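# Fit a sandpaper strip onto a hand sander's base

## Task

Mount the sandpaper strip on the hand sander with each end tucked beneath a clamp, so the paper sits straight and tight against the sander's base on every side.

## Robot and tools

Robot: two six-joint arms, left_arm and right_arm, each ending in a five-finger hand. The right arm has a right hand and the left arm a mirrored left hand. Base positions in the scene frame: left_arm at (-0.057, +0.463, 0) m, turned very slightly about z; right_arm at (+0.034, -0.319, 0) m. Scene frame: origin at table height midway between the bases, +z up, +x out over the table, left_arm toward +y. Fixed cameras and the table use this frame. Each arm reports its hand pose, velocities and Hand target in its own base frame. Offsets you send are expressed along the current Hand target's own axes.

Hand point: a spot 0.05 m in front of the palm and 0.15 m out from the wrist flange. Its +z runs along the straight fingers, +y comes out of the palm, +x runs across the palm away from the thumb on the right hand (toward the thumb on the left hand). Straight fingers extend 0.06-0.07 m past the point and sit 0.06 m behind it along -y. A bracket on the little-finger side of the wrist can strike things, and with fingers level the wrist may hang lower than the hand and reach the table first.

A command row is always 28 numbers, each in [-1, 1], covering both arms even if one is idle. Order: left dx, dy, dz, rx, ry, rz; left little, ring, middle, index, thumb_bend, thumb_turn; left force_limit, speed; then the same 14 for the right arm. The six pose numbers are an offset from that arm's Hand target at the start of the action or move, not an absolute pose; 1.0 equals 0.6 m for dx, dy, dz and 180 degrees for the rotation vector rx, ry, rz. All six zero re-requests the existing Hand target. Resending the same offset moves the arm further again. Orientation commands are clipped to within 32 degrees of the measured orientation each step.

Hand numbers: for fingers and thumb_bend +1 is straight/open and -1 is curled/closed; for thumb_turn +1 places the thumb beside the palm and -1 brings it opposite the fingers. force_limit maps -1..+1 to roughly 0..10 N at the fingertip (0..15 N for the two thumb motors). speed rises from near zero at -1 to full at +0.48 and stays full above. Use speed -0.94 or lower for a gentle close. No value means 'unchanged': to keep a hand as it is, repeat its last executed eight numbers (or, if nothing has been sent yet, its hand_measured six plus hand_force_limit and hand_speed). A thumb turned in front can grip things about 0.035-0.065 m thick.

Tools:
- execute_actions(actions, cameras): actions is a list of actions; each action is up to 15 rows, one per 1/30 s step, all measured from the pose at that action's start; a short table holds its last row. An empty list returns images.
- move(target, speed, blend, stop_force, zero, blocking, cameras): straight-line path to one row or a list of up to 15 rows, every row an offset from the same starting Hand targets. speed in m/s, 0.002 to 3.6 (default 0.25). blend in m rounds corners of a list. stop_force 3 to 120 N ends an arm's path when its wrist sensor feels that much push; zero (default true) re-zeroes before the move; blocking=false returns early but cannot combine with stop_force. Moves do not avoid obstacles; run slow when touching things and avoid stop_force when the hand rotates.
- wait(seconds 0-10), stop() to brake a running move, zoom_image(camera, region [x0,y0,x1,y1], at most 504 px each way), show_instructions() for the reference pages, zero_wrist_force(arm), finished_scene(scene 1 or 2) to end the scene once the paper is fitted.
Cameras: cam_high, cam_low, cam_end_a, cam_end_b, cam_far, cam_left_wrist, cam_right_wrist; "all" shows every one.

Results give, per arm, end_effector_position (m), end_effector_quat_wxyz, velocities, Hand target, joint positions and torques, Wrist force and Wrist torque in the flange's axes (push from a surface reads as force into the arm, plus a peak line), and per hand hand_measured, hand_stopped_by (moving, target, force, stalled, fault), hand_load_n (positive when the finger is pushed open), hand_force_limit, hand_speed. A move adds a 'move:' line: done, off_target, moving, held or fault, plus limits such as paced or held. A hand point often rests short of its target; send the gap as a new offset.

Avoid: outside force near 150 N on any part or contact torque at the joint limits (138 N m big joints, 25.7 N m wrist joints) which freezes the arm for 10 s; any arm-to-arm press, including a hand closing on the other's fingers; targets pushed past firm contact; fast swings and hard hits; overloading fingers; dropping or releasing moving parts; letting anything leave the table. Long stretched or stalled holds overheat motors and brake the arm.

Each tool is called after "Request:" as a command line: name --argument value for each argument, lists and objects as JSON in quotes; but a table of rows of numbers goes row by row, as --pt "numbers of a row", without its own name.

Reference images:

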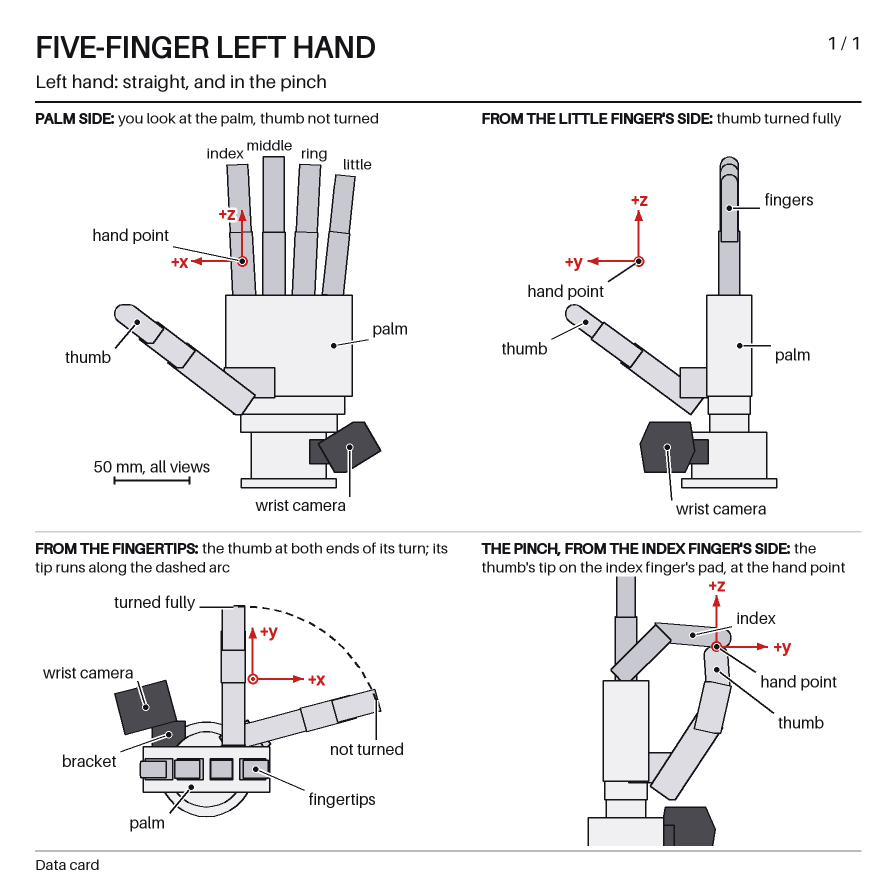

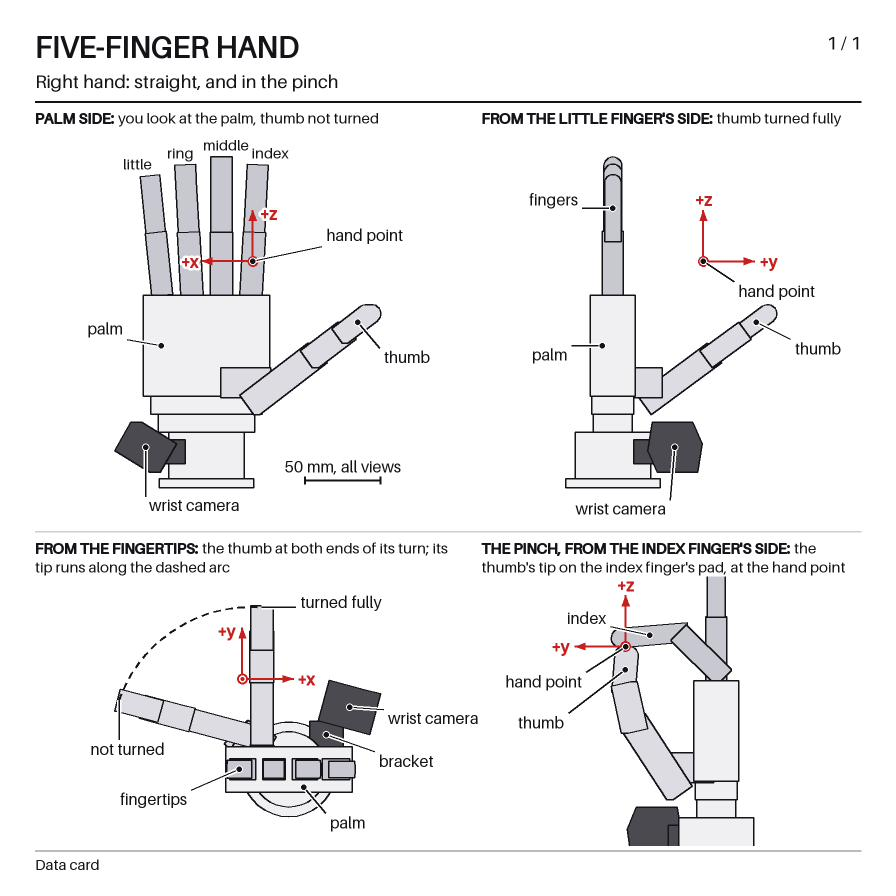

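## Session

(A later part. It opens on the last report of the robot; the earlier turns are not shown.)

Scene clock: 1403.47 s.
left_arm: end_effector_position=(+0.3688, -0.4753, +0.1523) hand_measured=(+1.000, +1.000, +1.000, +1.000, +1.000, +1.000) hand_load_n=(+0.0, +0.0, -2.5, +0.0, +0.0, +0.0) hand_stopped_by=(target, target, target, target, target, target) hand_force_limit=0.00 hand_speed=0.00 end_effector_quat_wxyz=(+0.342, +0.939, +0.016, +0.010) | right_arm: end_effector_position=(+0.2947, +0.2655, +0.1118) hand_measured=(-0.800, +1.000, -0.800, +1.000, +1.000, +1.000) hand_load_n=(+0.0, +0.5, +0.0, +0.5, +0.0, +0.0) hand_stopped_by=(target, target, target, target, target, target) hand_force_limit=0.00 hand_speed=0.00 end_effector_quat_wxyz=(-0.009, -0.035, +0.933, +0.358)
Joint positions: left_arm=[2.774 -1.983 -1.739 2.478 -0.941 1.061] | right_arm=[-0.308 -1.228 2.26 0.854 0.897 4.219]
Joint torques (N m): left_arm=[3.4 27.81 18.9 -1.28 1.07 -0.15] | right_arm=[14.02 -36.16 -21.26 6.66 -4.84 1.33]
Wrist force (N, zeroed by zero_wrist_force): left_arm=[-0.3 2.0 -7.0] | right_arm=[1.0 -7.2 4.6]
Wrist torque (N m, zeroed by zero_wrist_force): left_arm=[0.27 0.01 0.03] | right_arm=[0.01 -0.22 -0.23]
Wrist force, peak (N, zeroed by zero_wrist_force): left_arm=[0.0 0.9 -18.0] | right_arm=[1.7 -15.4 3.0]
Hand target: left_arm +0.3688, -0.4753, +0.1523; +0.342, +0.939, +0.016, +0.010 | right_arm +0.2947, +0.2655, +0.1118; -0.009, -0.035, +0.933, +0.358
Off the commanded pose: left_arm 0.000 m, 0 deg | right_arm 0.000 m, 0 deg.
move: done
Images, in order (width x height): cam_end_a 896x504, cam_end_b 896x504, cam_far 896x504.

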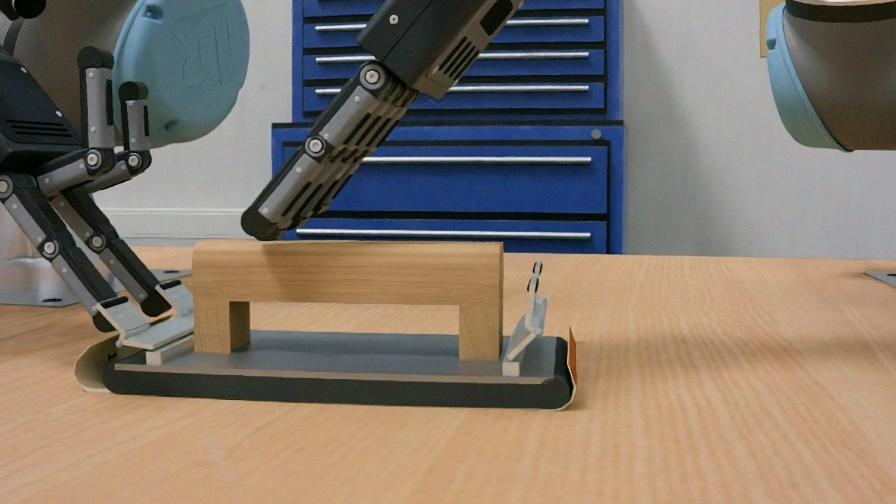

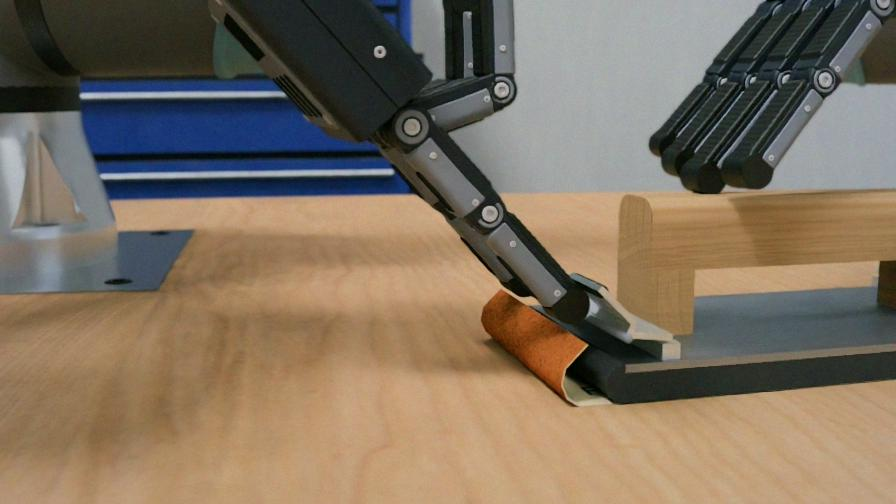

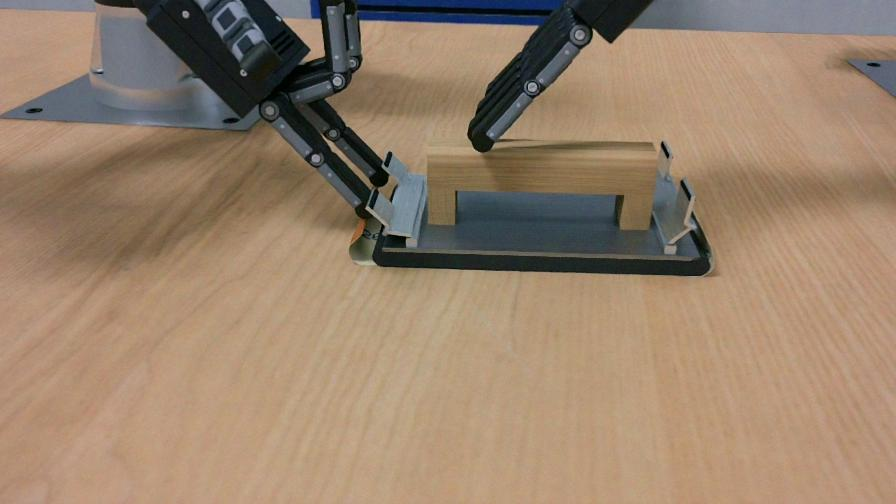

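Request:
move --pt "0 0 0 0 0 0 1 1 1 1 1 1 0 0 -0.0005 0.0155 -0.0035 0 0 0 -0.8 1 -0.8 1 1 1 0 0" --pt "0 0 0 0 0 0 1 1 1 1 1 1 0 0 -0.001 0.029 0.0025 0 0 0 -0.8 1 -0.8 1 1 1 0 0" --speed 0.03 --cameras '["cam_far","cam_end_b","cam_end_a"]'

Request:
zoom_image --camera "cam_far" --region '[290, 130, 440, 290]'

Request:
zoom_image --camera "cam_end_b" --region '[440, 200, 720, 420]'

Scene clock: 1418.30 s.
left_arm: end_effector_position=(+0.3688, -0.4753, +0.1523) hand_measured=(+1.000, +1.000, +1.000, +1.000, +1.000, +1.000) hand_load_n=(+0.0, +0.0, -0.5, +0.0, +0.0, +0.0) hand_stopped_by=(target, target, target, target, target, target) hand_force_limit=0.00 hand_speed=0.00 end_effector_quat_wxyz=(+0.342, +0.939, +0.016, +0.010) | right_arm: end_effector_position=(+0.2942, +0.2793, +0.1223) hand_measured=(-0.800, +1.000, -0.800, +1.000, +1.000, +1.000) hand_load_n=(+0.0, +1.5, +0.0, +0.5, +0.0, +0.0) hand_stopped_by=(target, target, target, target, target, target) hand_force_limit=0.00 hand_speed=0.00 end_effector_quat_wxyz=(-0.009, -0.035, +0.933, +0.358)
Joint positions: left_arm=[2.774 -1.983 -1.739 2.478 -0.941 1.061] | right_arm=[-0.255 -1.259 2.242 0.862 0.882 4.284]
Joint torques (N m): left_arm=[3.2 26.92 18.25 -3.56 1.04 -0.2] | right_arm=[15.26 -34.52 -21.93 1.34 -6.57 1.39]
Wrist force (N, zeroed by zero_wrist_force): left_arm=[0.5 0.2 -9.7] | right_arm=[3.3 -12.6 -7.4]
Wrist torque (N m, zeroed by zero_wrist_force): left_arm=[0.55 0.03 0.11] | right_arm=[0.94 0.21 -0.38]
Wrist force, peak (N, zeroed by zero_wrist_force): left_arm=[0.5 0.2 -9.7] | right_arm=[3.3 -12.6 -7.4]
Hand target: left_arm +0.3688, -0.4753, +0.1523; +0.342, +0.939, +0.016, +0.010 | right_arm +0.2942, +0.2794, +0.1223; -0.009, -0.035, +0.933, +0.358
Off the commanded pose: left_arm 0.000 m, 0 deg | right_arm 0.000 m, 0 deg.
move: done
Images, in order (width x height): cam_end_a 896x504, cam_end_b 896x504, cam_far 896x504.

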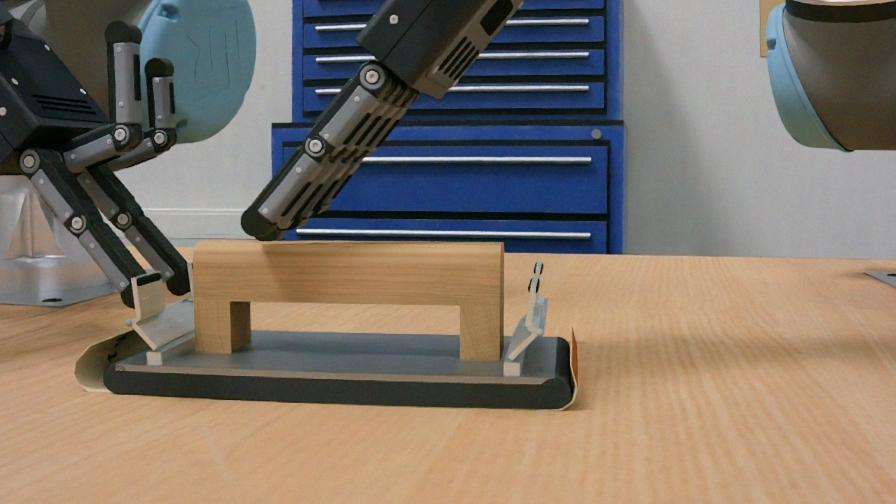

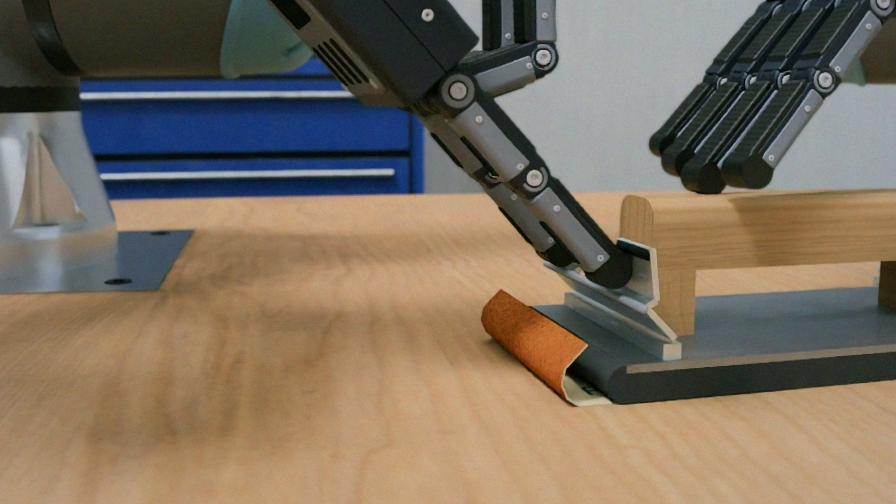

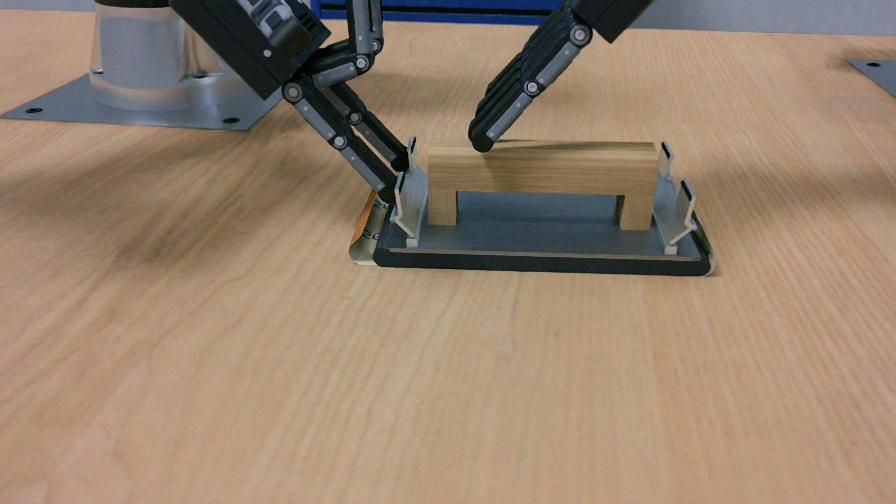

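Scaled by 3.150 from the camera's 896x504 image, which has a finer 1280x720 frame.

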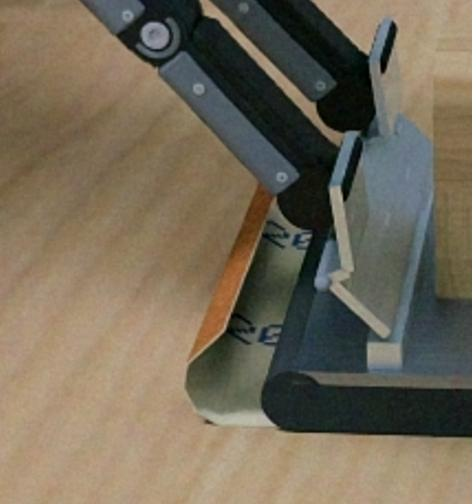

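Scaled by 1.800 from the camera's 896x504 image, which has a finer 1280x720 frame.

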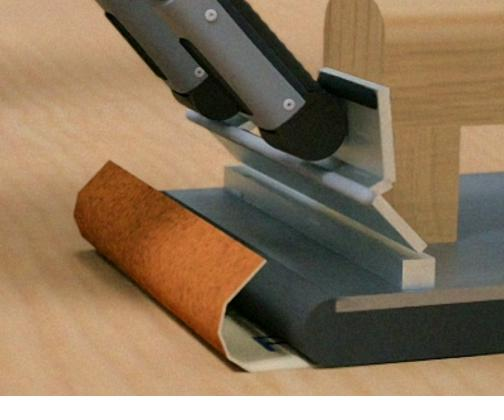

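Request:
move --pt "0.0004 0.0321 -0.0382 0 0 0 1 1 1 1 1 1 0 0 -0.0004 0.0334 -0.0372 0 0 0 -0.8 1 -0.8 1 1 1 0 0" --pt "0.0232 -0.1388 -0.1817 0 0 0 1 1 1 1 1 1 0 0 -0.0082 -0.0415 -0.1045 0 0 0 0.9 0.95 1 0.95 1 1 0 0" --pt "0.0225 -0.2013 -0.1075 0 0 0 1 1 1 1 1 1 0 0 -0.0103 -0.0705 -0.0078 0 0 0 0.9 0.95 1 0.95 1 1 0 0" --speed 0.12 --cameras '["cam_far","cam_end_b","cam_end_a"]'

Request:
zoom_image --camera "cam_far" --region '[290, 130, 440, 290]'

Request:
zoom_image --camera "cam_end_a" --region '[480, 230, 620, 420]'

Scene clock: 1447.17 s.
left_arm: end_effector_position=(+0.3774, -0.3409, +0.1241) hand_measured=(+1.000, +1.000, +1.000, +1.000, +1.000, +1.000) hand_load_n=(+0.0, +0.0, +0.0, +0.0, +0.0, +0.0) hand_stopped_by=(target, target, target, target, target, target) hand_force_limit=0.00 hand_speed=0.00 end_effector_quat_wxyz=(+0.342, +0.939, +0.016, +0.010) | right_arm: end_effector_position=(+0.3030, +0.2453, +0.0976) hand_measured=(+0.900, +0.950, +1.000, +0.950, +1.000, +1.000) hand_load_n=(+0.0, +0.0, +0.0, +0.5, +0.0, +0.0) hand_stopped_by=(target, target, target, target, target, target) hand_force_limit=0.00 hand_speed=0.00 end_effector_quat_wxyz=(-0.009, -0.035, +0.933, +0.358)
Joint positions: left_arm=[3.136 -1.954 -1.967 2.394 -0.873 1.514] | right_arm=[-0.372 -1.172 2.256 0.85 0.918 4.142]
Joint torques (N m): left_arm=[-7.03 17.36 1.94 -0.87 2.12 -2.1] | right_arm=[12.5 -9.98 -20.43 0.62 -2.78 1.38]
Wrist force (N, zeroed by zero_wrist_force): left_arm=[-1.0 -0.9 1.0] | right_arm=[1.8 -1.1 1.2]
Wrist torque (N m, zeroed by zero_wrist_force): left_arm=[-0.14 0.20 0.05] | right_arm=[-0.24 -0.32 -0.05]
Wrist force, peak (N, zeroed by zero_wrist_force): left_arm=[0.5 -0.1 -11.0] | right_arm=[3.2 -14.0 -7.8]
Hand target: left_arm +0.3774, -0.3409, +0.1241; +0.342, +0.939, +0.016, +0.010 | right_arm +0.3031, +0.2454, +0.0976; -0.009, -0.035, +0.933, +0.358
Off the commanded pose: left_arm 0.000 m, 0 deg | right_arm 0.000 m, 0 deg.
move: done
Images, in order (width x height): cam_end_a 896x504, cam_end_b 896x504, cam_far 896x504.

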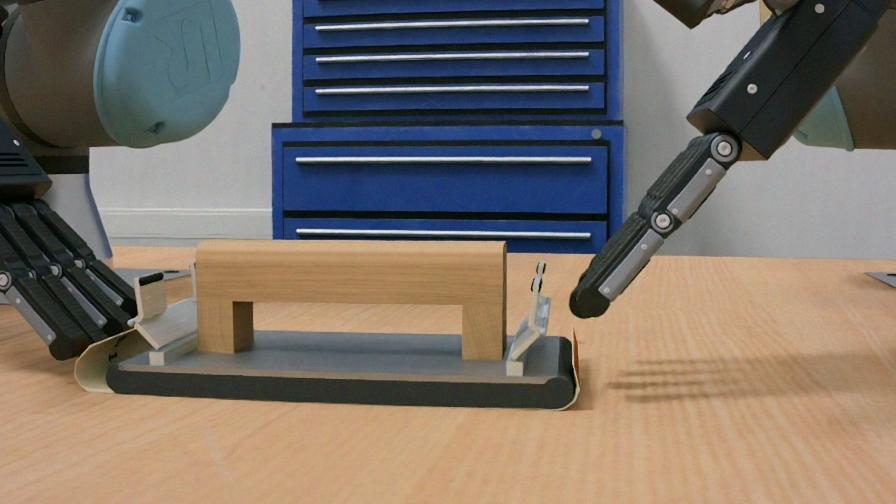

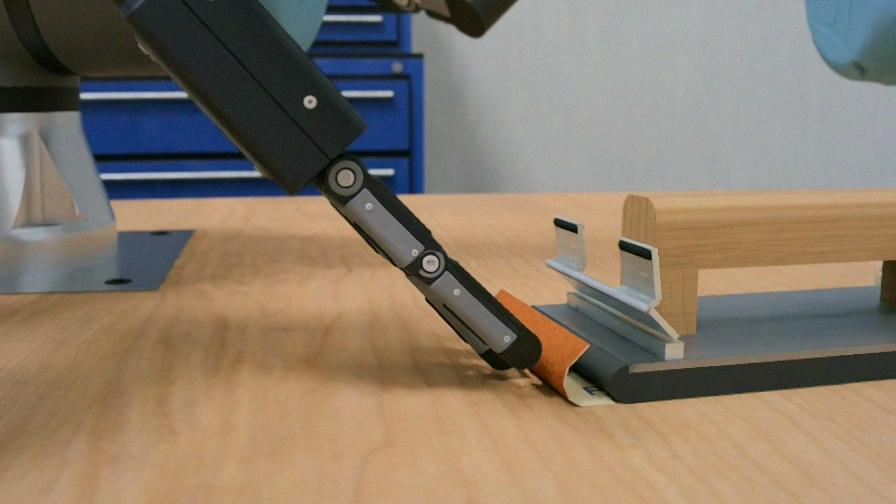

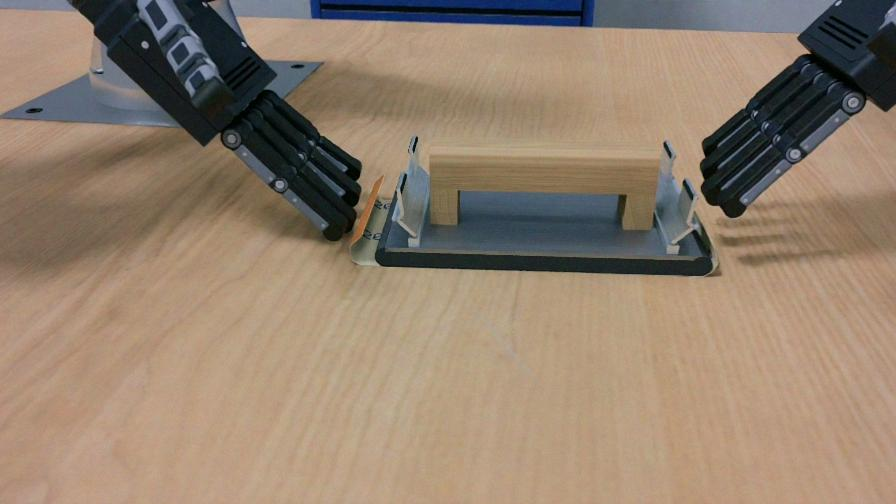

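Scaled by 3.150 from the camera's 896x504 image, which has a finer 1280x720 frame.

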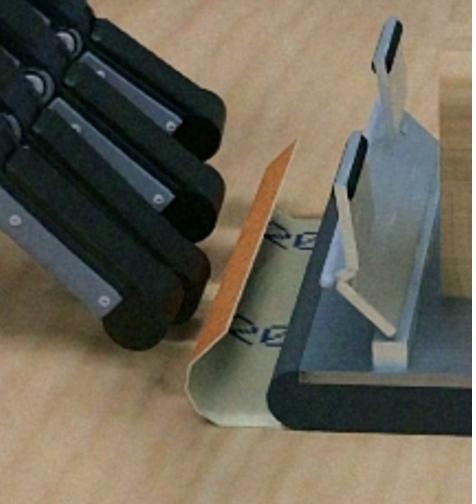

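Scaled by 2.653 from the camera's 896x504 image, which has a finer 1280x720 frame.

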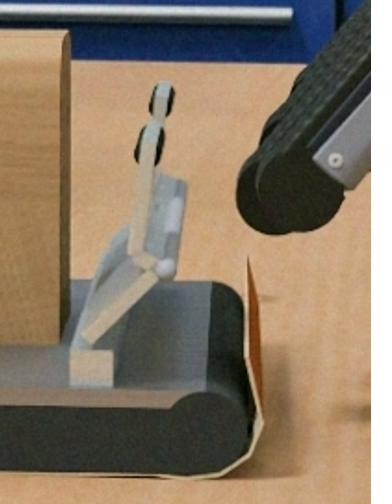

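Request:
move --pt "0 0.0267 0.0225 0 0 0 1 1 1 1 1 1 0 0 0 0 0 0 0 0 0.9 0.95 1 0.95 1 1 0 0" --speed 0.03 --stop_force 15 --cameras '["cam_far","cam_end_b","cam_end_a"]'

Request:
zoom_image --camera "cam_far" --region '[290, 130, 440, 290]'

Request:
zoom_image --camera "cam_end_a" --region '[480, 230, 620, 420]'

Scene clock: 1458.47 s.
left_arm: end_effector_position=(+0.3782, -0.3618, +0.1240) hand_measured=(+1.000, +1.000, +1.000, +1.000, +1.000, +1.000) hand_load_n=(+0.0, +0.0, +0.5, +0.0, +0.0, +0.0) hand_stopped_by=(target, target, target, target, target, target) hand_force_limit=0.00 hand_speed=0.00 end_effector_quat_wxyz=(+0.342, +0.939, +0.016, +0.010) | right_arm: end_effector_position=(+0.3031, +0.2454, +0.0976) hand_measured=(+0.900, +0.950, +1.000, +0.950, +1.000, +1.000) hand_load_n=(+0.0, +0.0, +0.0, +0.0, +0.0, +0.0) hand_stopped_by=(target, target, target, target, target, target) hand_force_limit=0.00 hand_speed=0.00 end_effector_quat_wxyz=(-0.009, -0.035, +0.933, +0.358)
Joint positions: left_arm=[3.075 -1.962 -1.936 2.423 -0.877 1.435] | right_arm=[-0.372 -1.172 2.256 0.849 0.918 4.142]
Joint torques (N m): left_arm=[-8.26 17.22 21.47 -0.54 0.08 -1.86] | right_arm=[13.68 -10.73 -20.8 0.5 -2.66 1.36]
Wrist force (N, zeroed by zero_wrist_force): left_arm=[-0.6 -2.6 -4.8] | right_arm=[1.7 -0.8 1.0]
Wrist torque (N m, zeroed by zero_wrist_force): left_arm=[0.33 0.14 0.10] | right_arm=[-0.18 -0.28 -0.05]
Wrist force, peak (N, zeroed by zero_wrist_force): left_arm=[-0.9 -2.2 -5.5] | right_arm=[2.0 -0.6 1.6]
Hand target: left_arm +0.3782, -0.3618, +0.1240; +0.342, +0.939, +0.016, +0.010 | right_arm +0.3031, +0.2454, +0.0976; -0.009, -0.035, +0.933, +0.358
Off the commanded pose: left_arm 0.000 m, 0 deg | right_arm 0.000 m, 0 deg.
move: done
Images, in order (width x height): cam_end_a 896x504, cam_end_b 896x504, cam_far 896x504.

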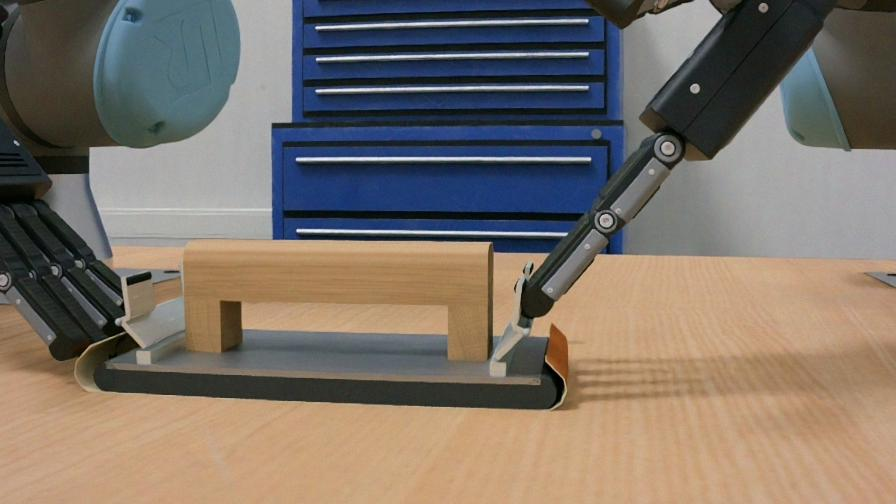

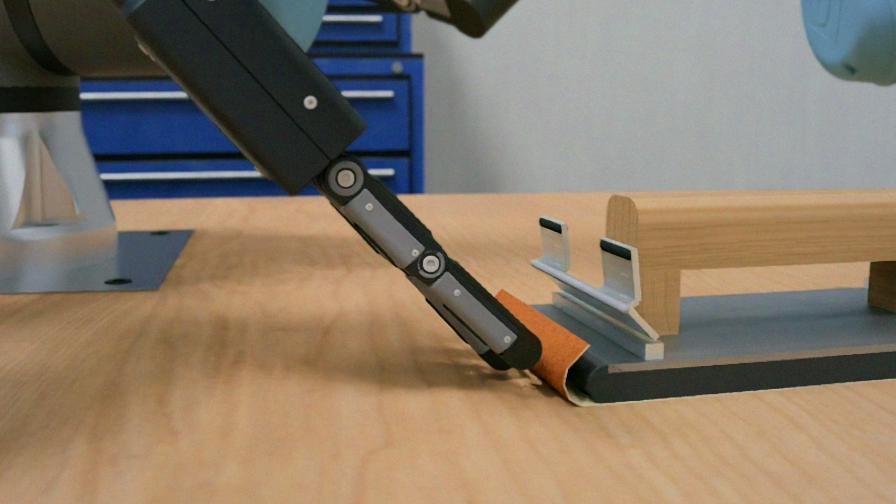

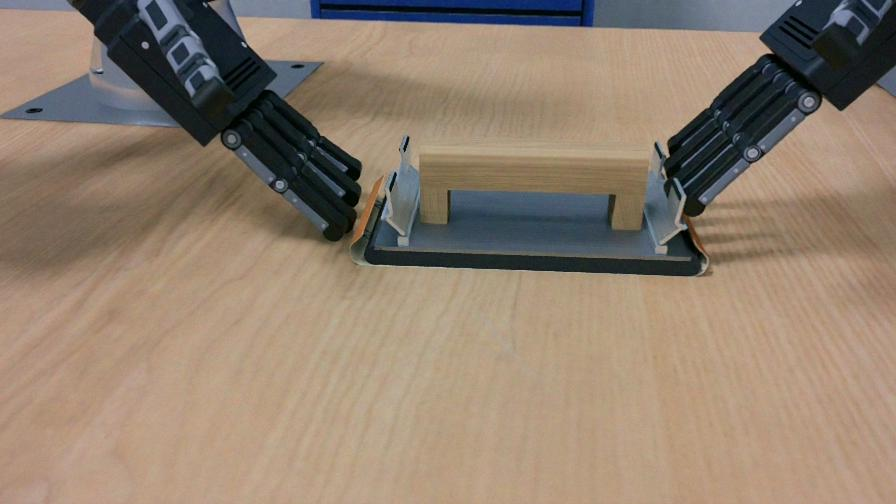

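Scaled by 3.150 from the camera's 896x504 image, which has a finer 1280x720 frame.

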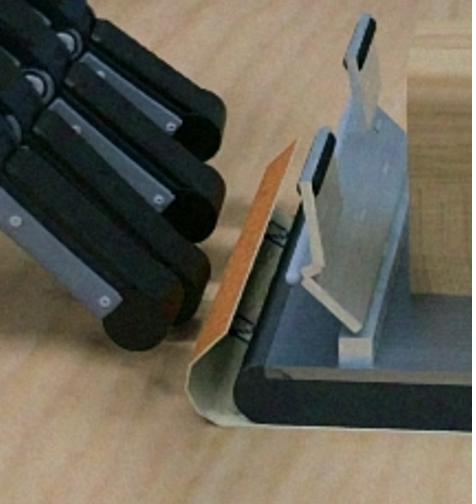

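Scaled by 2.653 from the camera's 896x504 image, which has a finer 1280x720 frame.

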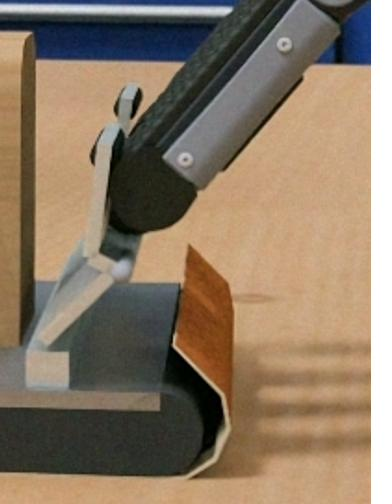

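Request:
move --pt "0 0.0034 0.0028 0 0 0 1 1 1 1 1 1 0 0 0 0 0 0 0 0 0.9 0.95 1 0.95 1 1 0 0" --speed 0.02 --cameras '["cam_far","cam_end_b","cam_end_a"]'

Request:
zoom_image --camera "cam_far" --region '[290, 130, 440, 290]'

Request:
zoom_image --camera "cam_end_a" --region '[480, 230, 620, 420]'

Request:
zoom_image --camera "cam_end_b" --region '[440, 200, 720, 420]'

Scene clock: 1467.00 s.
left_arm: end_effector_position=(+0.3783, -0.3644, +0.1240) hand_measured=(+1.000, +1.000, +1.000, +1.000, +1.000, +1.000) hand_load_n=(+0.0, +0.0, +0.0, +0.0, +0.0, +0.0) hand_stopped_by=(target, target, target, target, target, target) hand_force_limit=0.00 hand_speed=0.00 end_effector_quat_wxyz=(+0.342, +0.939, +0.016, +0.010) | right_arm: end_effector_position=(+0.3031, +0.2454, +0.0976) hand_measured=(+0.900, +0.950, +1.000, +0.950, +1.000, +1.000) hand_load_n=(+0.0, +0.0, +0.0, +0.0, +0.0, +0.0) hand_stopped_by=(target, target, target, target, target, target) hand_force_limit=0.00 hand_speed=0.00 end_effector_quat_wxyz=(-0.009, -0.035, +0.933, +0.358)
Joint positions: left_arm=[3.068 -1.963 -1.932 2.426 -0.878 1.426] | right_arm=[-0.372 -1.172 2.256 0.849 0.918 4.142]
Joint torques (N m): left_arm=[-6.76 16.55 20.97 -0.48 0.16 -1.92] | right_arm=[13.25 -11.02 -20.54 0.54 -2.81 1.4]
Wrist force (N, zeroed by zero_wrist_force): left_arm=[-0.3 -2.4 -4.8] | right_arm=[1.9 -0.9 1.2]
Wrist torque (N m, zeroed by zero_wrist_force): left_arm=[0.32 0.15 0.11] | right_arm=[-0.21 -0.34 -0.03]
Wrist force, peak (N, zeroed by zero_wrist_force): left_arm=[-0.5 -2.8 -5.6] | right_arm=[2.1 -0.7 1.2]
Hand target: left_arm +0.3783, -0.3645, +0.1240; +0.342, +0.939, +0.016, +0.010 | right_arm +0.3031, +0.2454, +0.0976; -0.009, -0.035, +0.933, +0.358
Off the commanded pose: left_arm 0.000 m, 0 deg | right_arm 0.000 m, 0 deg.
move: done
Images, in order (width x height): cam_end_a 896x504, cam_end_b 896x504, cam_far 896x504.

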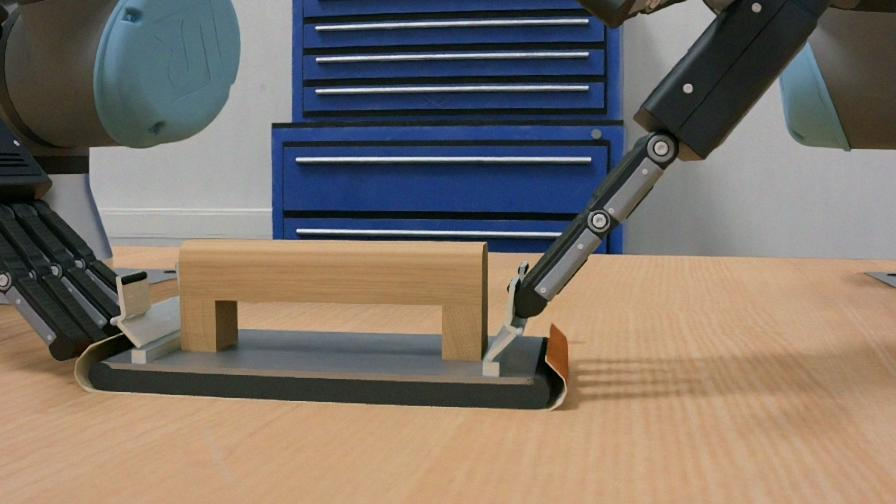

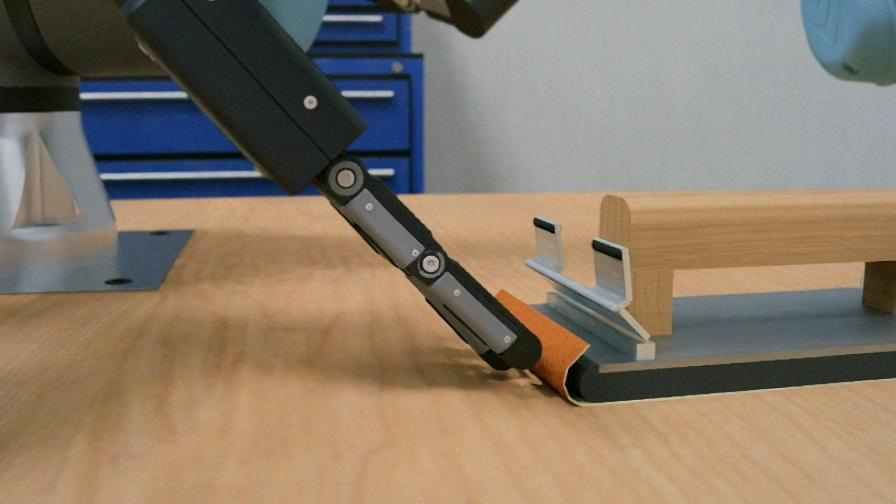

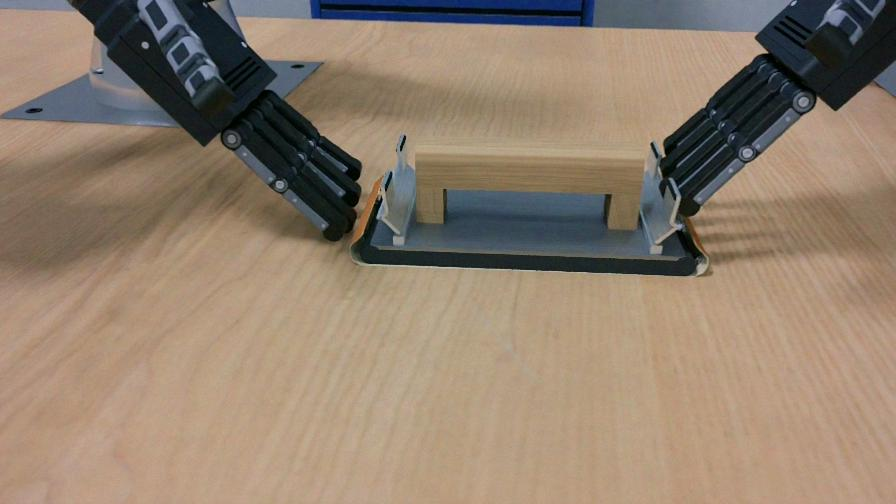

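Scaled by 3.150 from the camera's 896x504 image, which has a finer 1280x720 frame.

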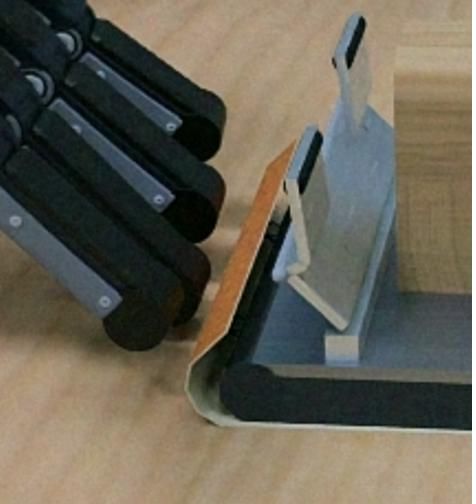

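Scaled by 2.653 from the camera's 896x504 image, which has a finer 1280x720 frame.

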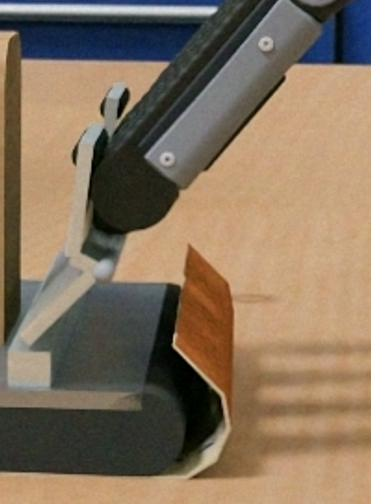

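Scaled by 1.800 from the camera's 896x504 image, which has a finer 1280x720 frame.

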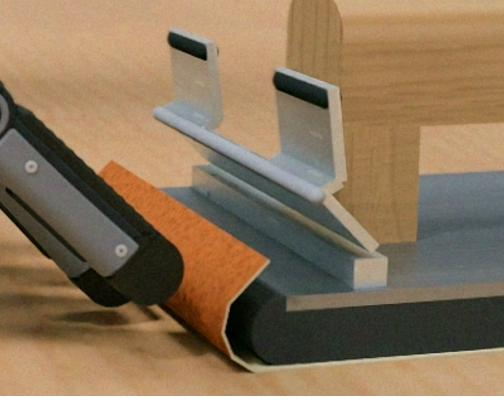

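Request:
move --pt "0 0 0 0 0 0 1 1 1 1 1 1 0 0 0.0196 -0.0351 -0.0363 0 0 0 0.9 0.95 1 0.95 1 1 0 0" --pt "0 0 0 0 0 0 1 1 1 1 1 1 0 0 0.0186 -0.0069 -0.001 0 0 0 -0.8 -0.8 1 -0.8 1 1 0 0" --speed 0.07 --cameras '["cam_far","cam_end_b","cam_left_wrist"]'

Request:
zoom_image --camera "cam_far" --region '[290, 130, 440, 290]'

Request:
zoom_image --camera "cam_left_wrist" --region '[60, 40, 300, 240]'

Request:
zoom_image --camera "cam_end_b" --region '[440, 200, 720, 420]'

Scene clock: 1548.47 s.
left_arm: end_effector_position=(+0.3783, -0.3645, +0.1240) hand_measured=(+1.000, +1.000, +1.000, +1.000, +1.000, +1.000) hand_load_n=(-0.5, +0.0, +0.5, +0.0, +0.0, +0.0) hand_stopped_by=(target, target, target, target, target, target) hand_force_limit=0.00 hand_speed=0.00 end_effector_quat_wxyz=(+0.342, +0.939, +0.016, +0.010) | right_arm: end_effector_position=(+0.2922, +0.2411, +0.0951) hand_measured=(-0.800, -0.800, +1.000, -0.800, +1.000, +1.000) hand_load_n=(+0.0, +0.0, +0.0, +0.0, +0.0, +0.0) hand_stopped_by=(target, target, target, target, target, target) hand_force_limit=0.00 hand_speed=0.00 end_effector_quat_wxyz=(-0.009, -0.035, +0.933, +0.358)
Joint positions: left_arm=[3.068 -1.963 -1.932 2.426 -0.878 1.425] | right_arm=[-0.404 -1.179 2.294 0.841 0.93 4.105]
Joint torques (N m): left_arm=[-7.6 18.13 21.24 -0.54 0.16 -1.99] | right_arm=[13.25 -10.42 -17.49 0.74 -2.51 1.41]
Wrist force (N, zeroed by zero_wrist_force): left_arm=[-0.3 -2.8 -4.6] | right_arm=[1.8 -0.6 1.1]
Wrist torque (N m, zeroed by zero_wrist_force): left_arm=[0.30 0.15 0.10] | right_arm=[-0.17 -0.30 -0.04]
Wrist force, peak (N, zeroed by zero_wrist_force): left_arm=[-0.3 -2.4 -5.2] | right_arm=[2.1 -0.7 1.2]
Hand target: left_arm +0.3783, -0.3645, +0.1240; +0.342, +0.939, +0.016, +0.010 | right_arm +0.2922, +0.2411, +0.0951; -0.009, -0.035, +0.933, +0.358
Off the commanded pose: left_arm 0.000 m, 0 deg | right_arm 0.000 m, 0 deg.
move: done
Images, in order (width x height): cam_end_b 896x504, cam_far 896x504, cam_left_wrist 672x504.

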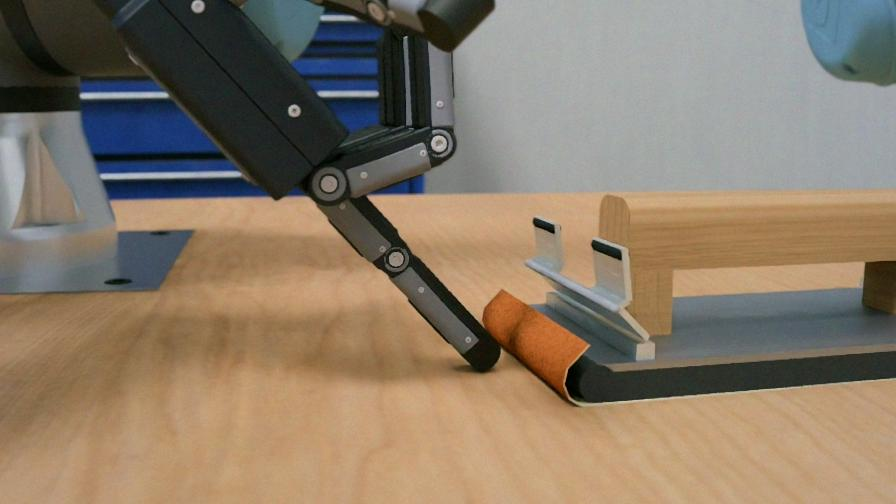

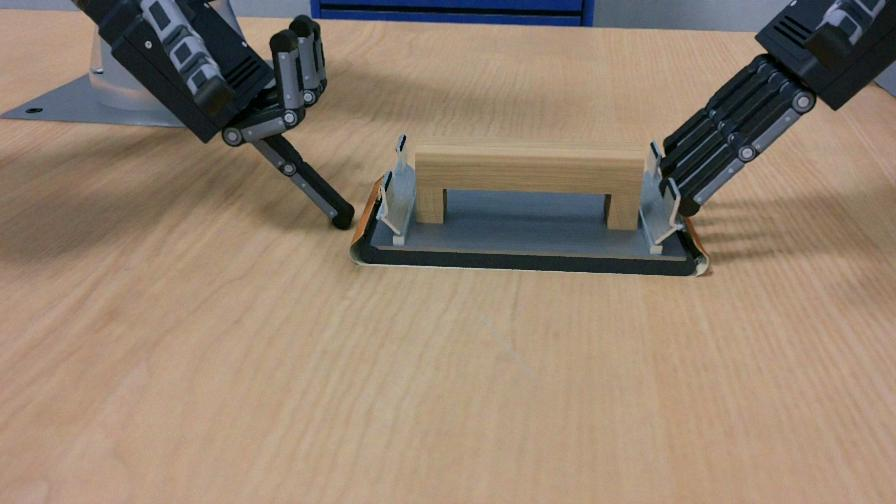

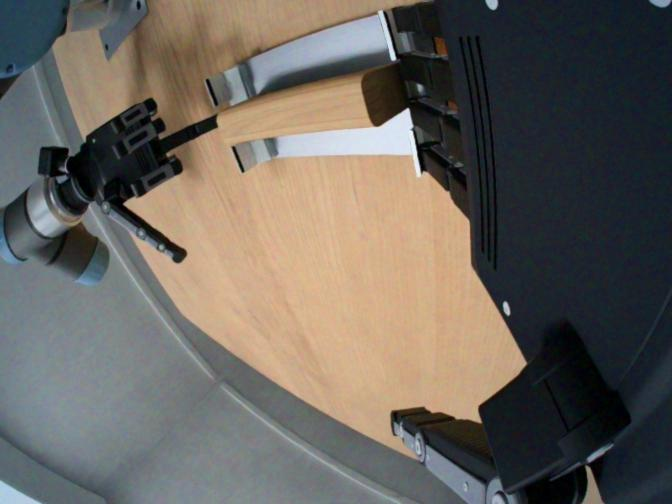

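Scaled by 3.150 from the camera's 896x504 image, which has a finer 1280x720 frame.

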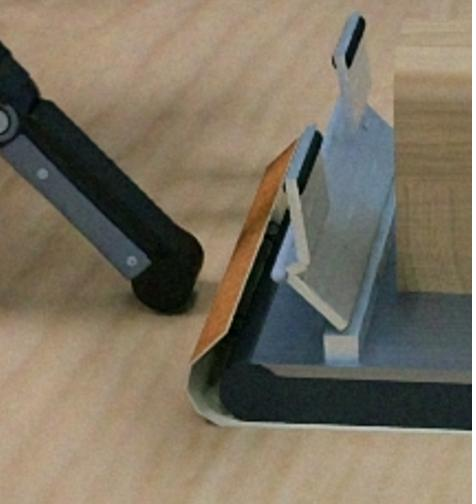

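Scaled by 2.100 from the camera's 672x504 image, which has a finer 960x720 frame.

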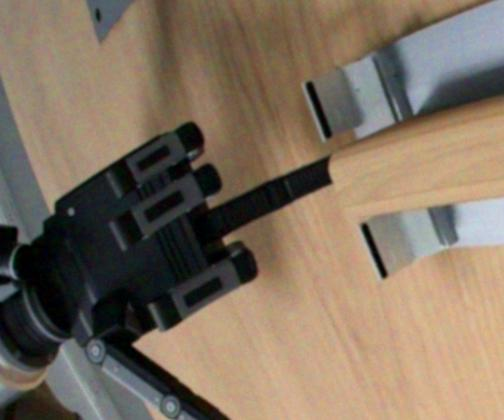

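Scaled by 1.800 from the camera's 896x504 image, which has a finer 1280x720 frame.

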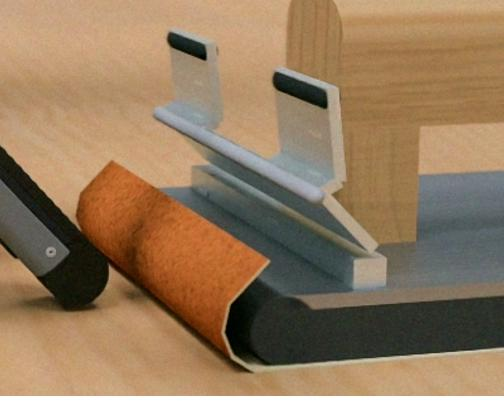

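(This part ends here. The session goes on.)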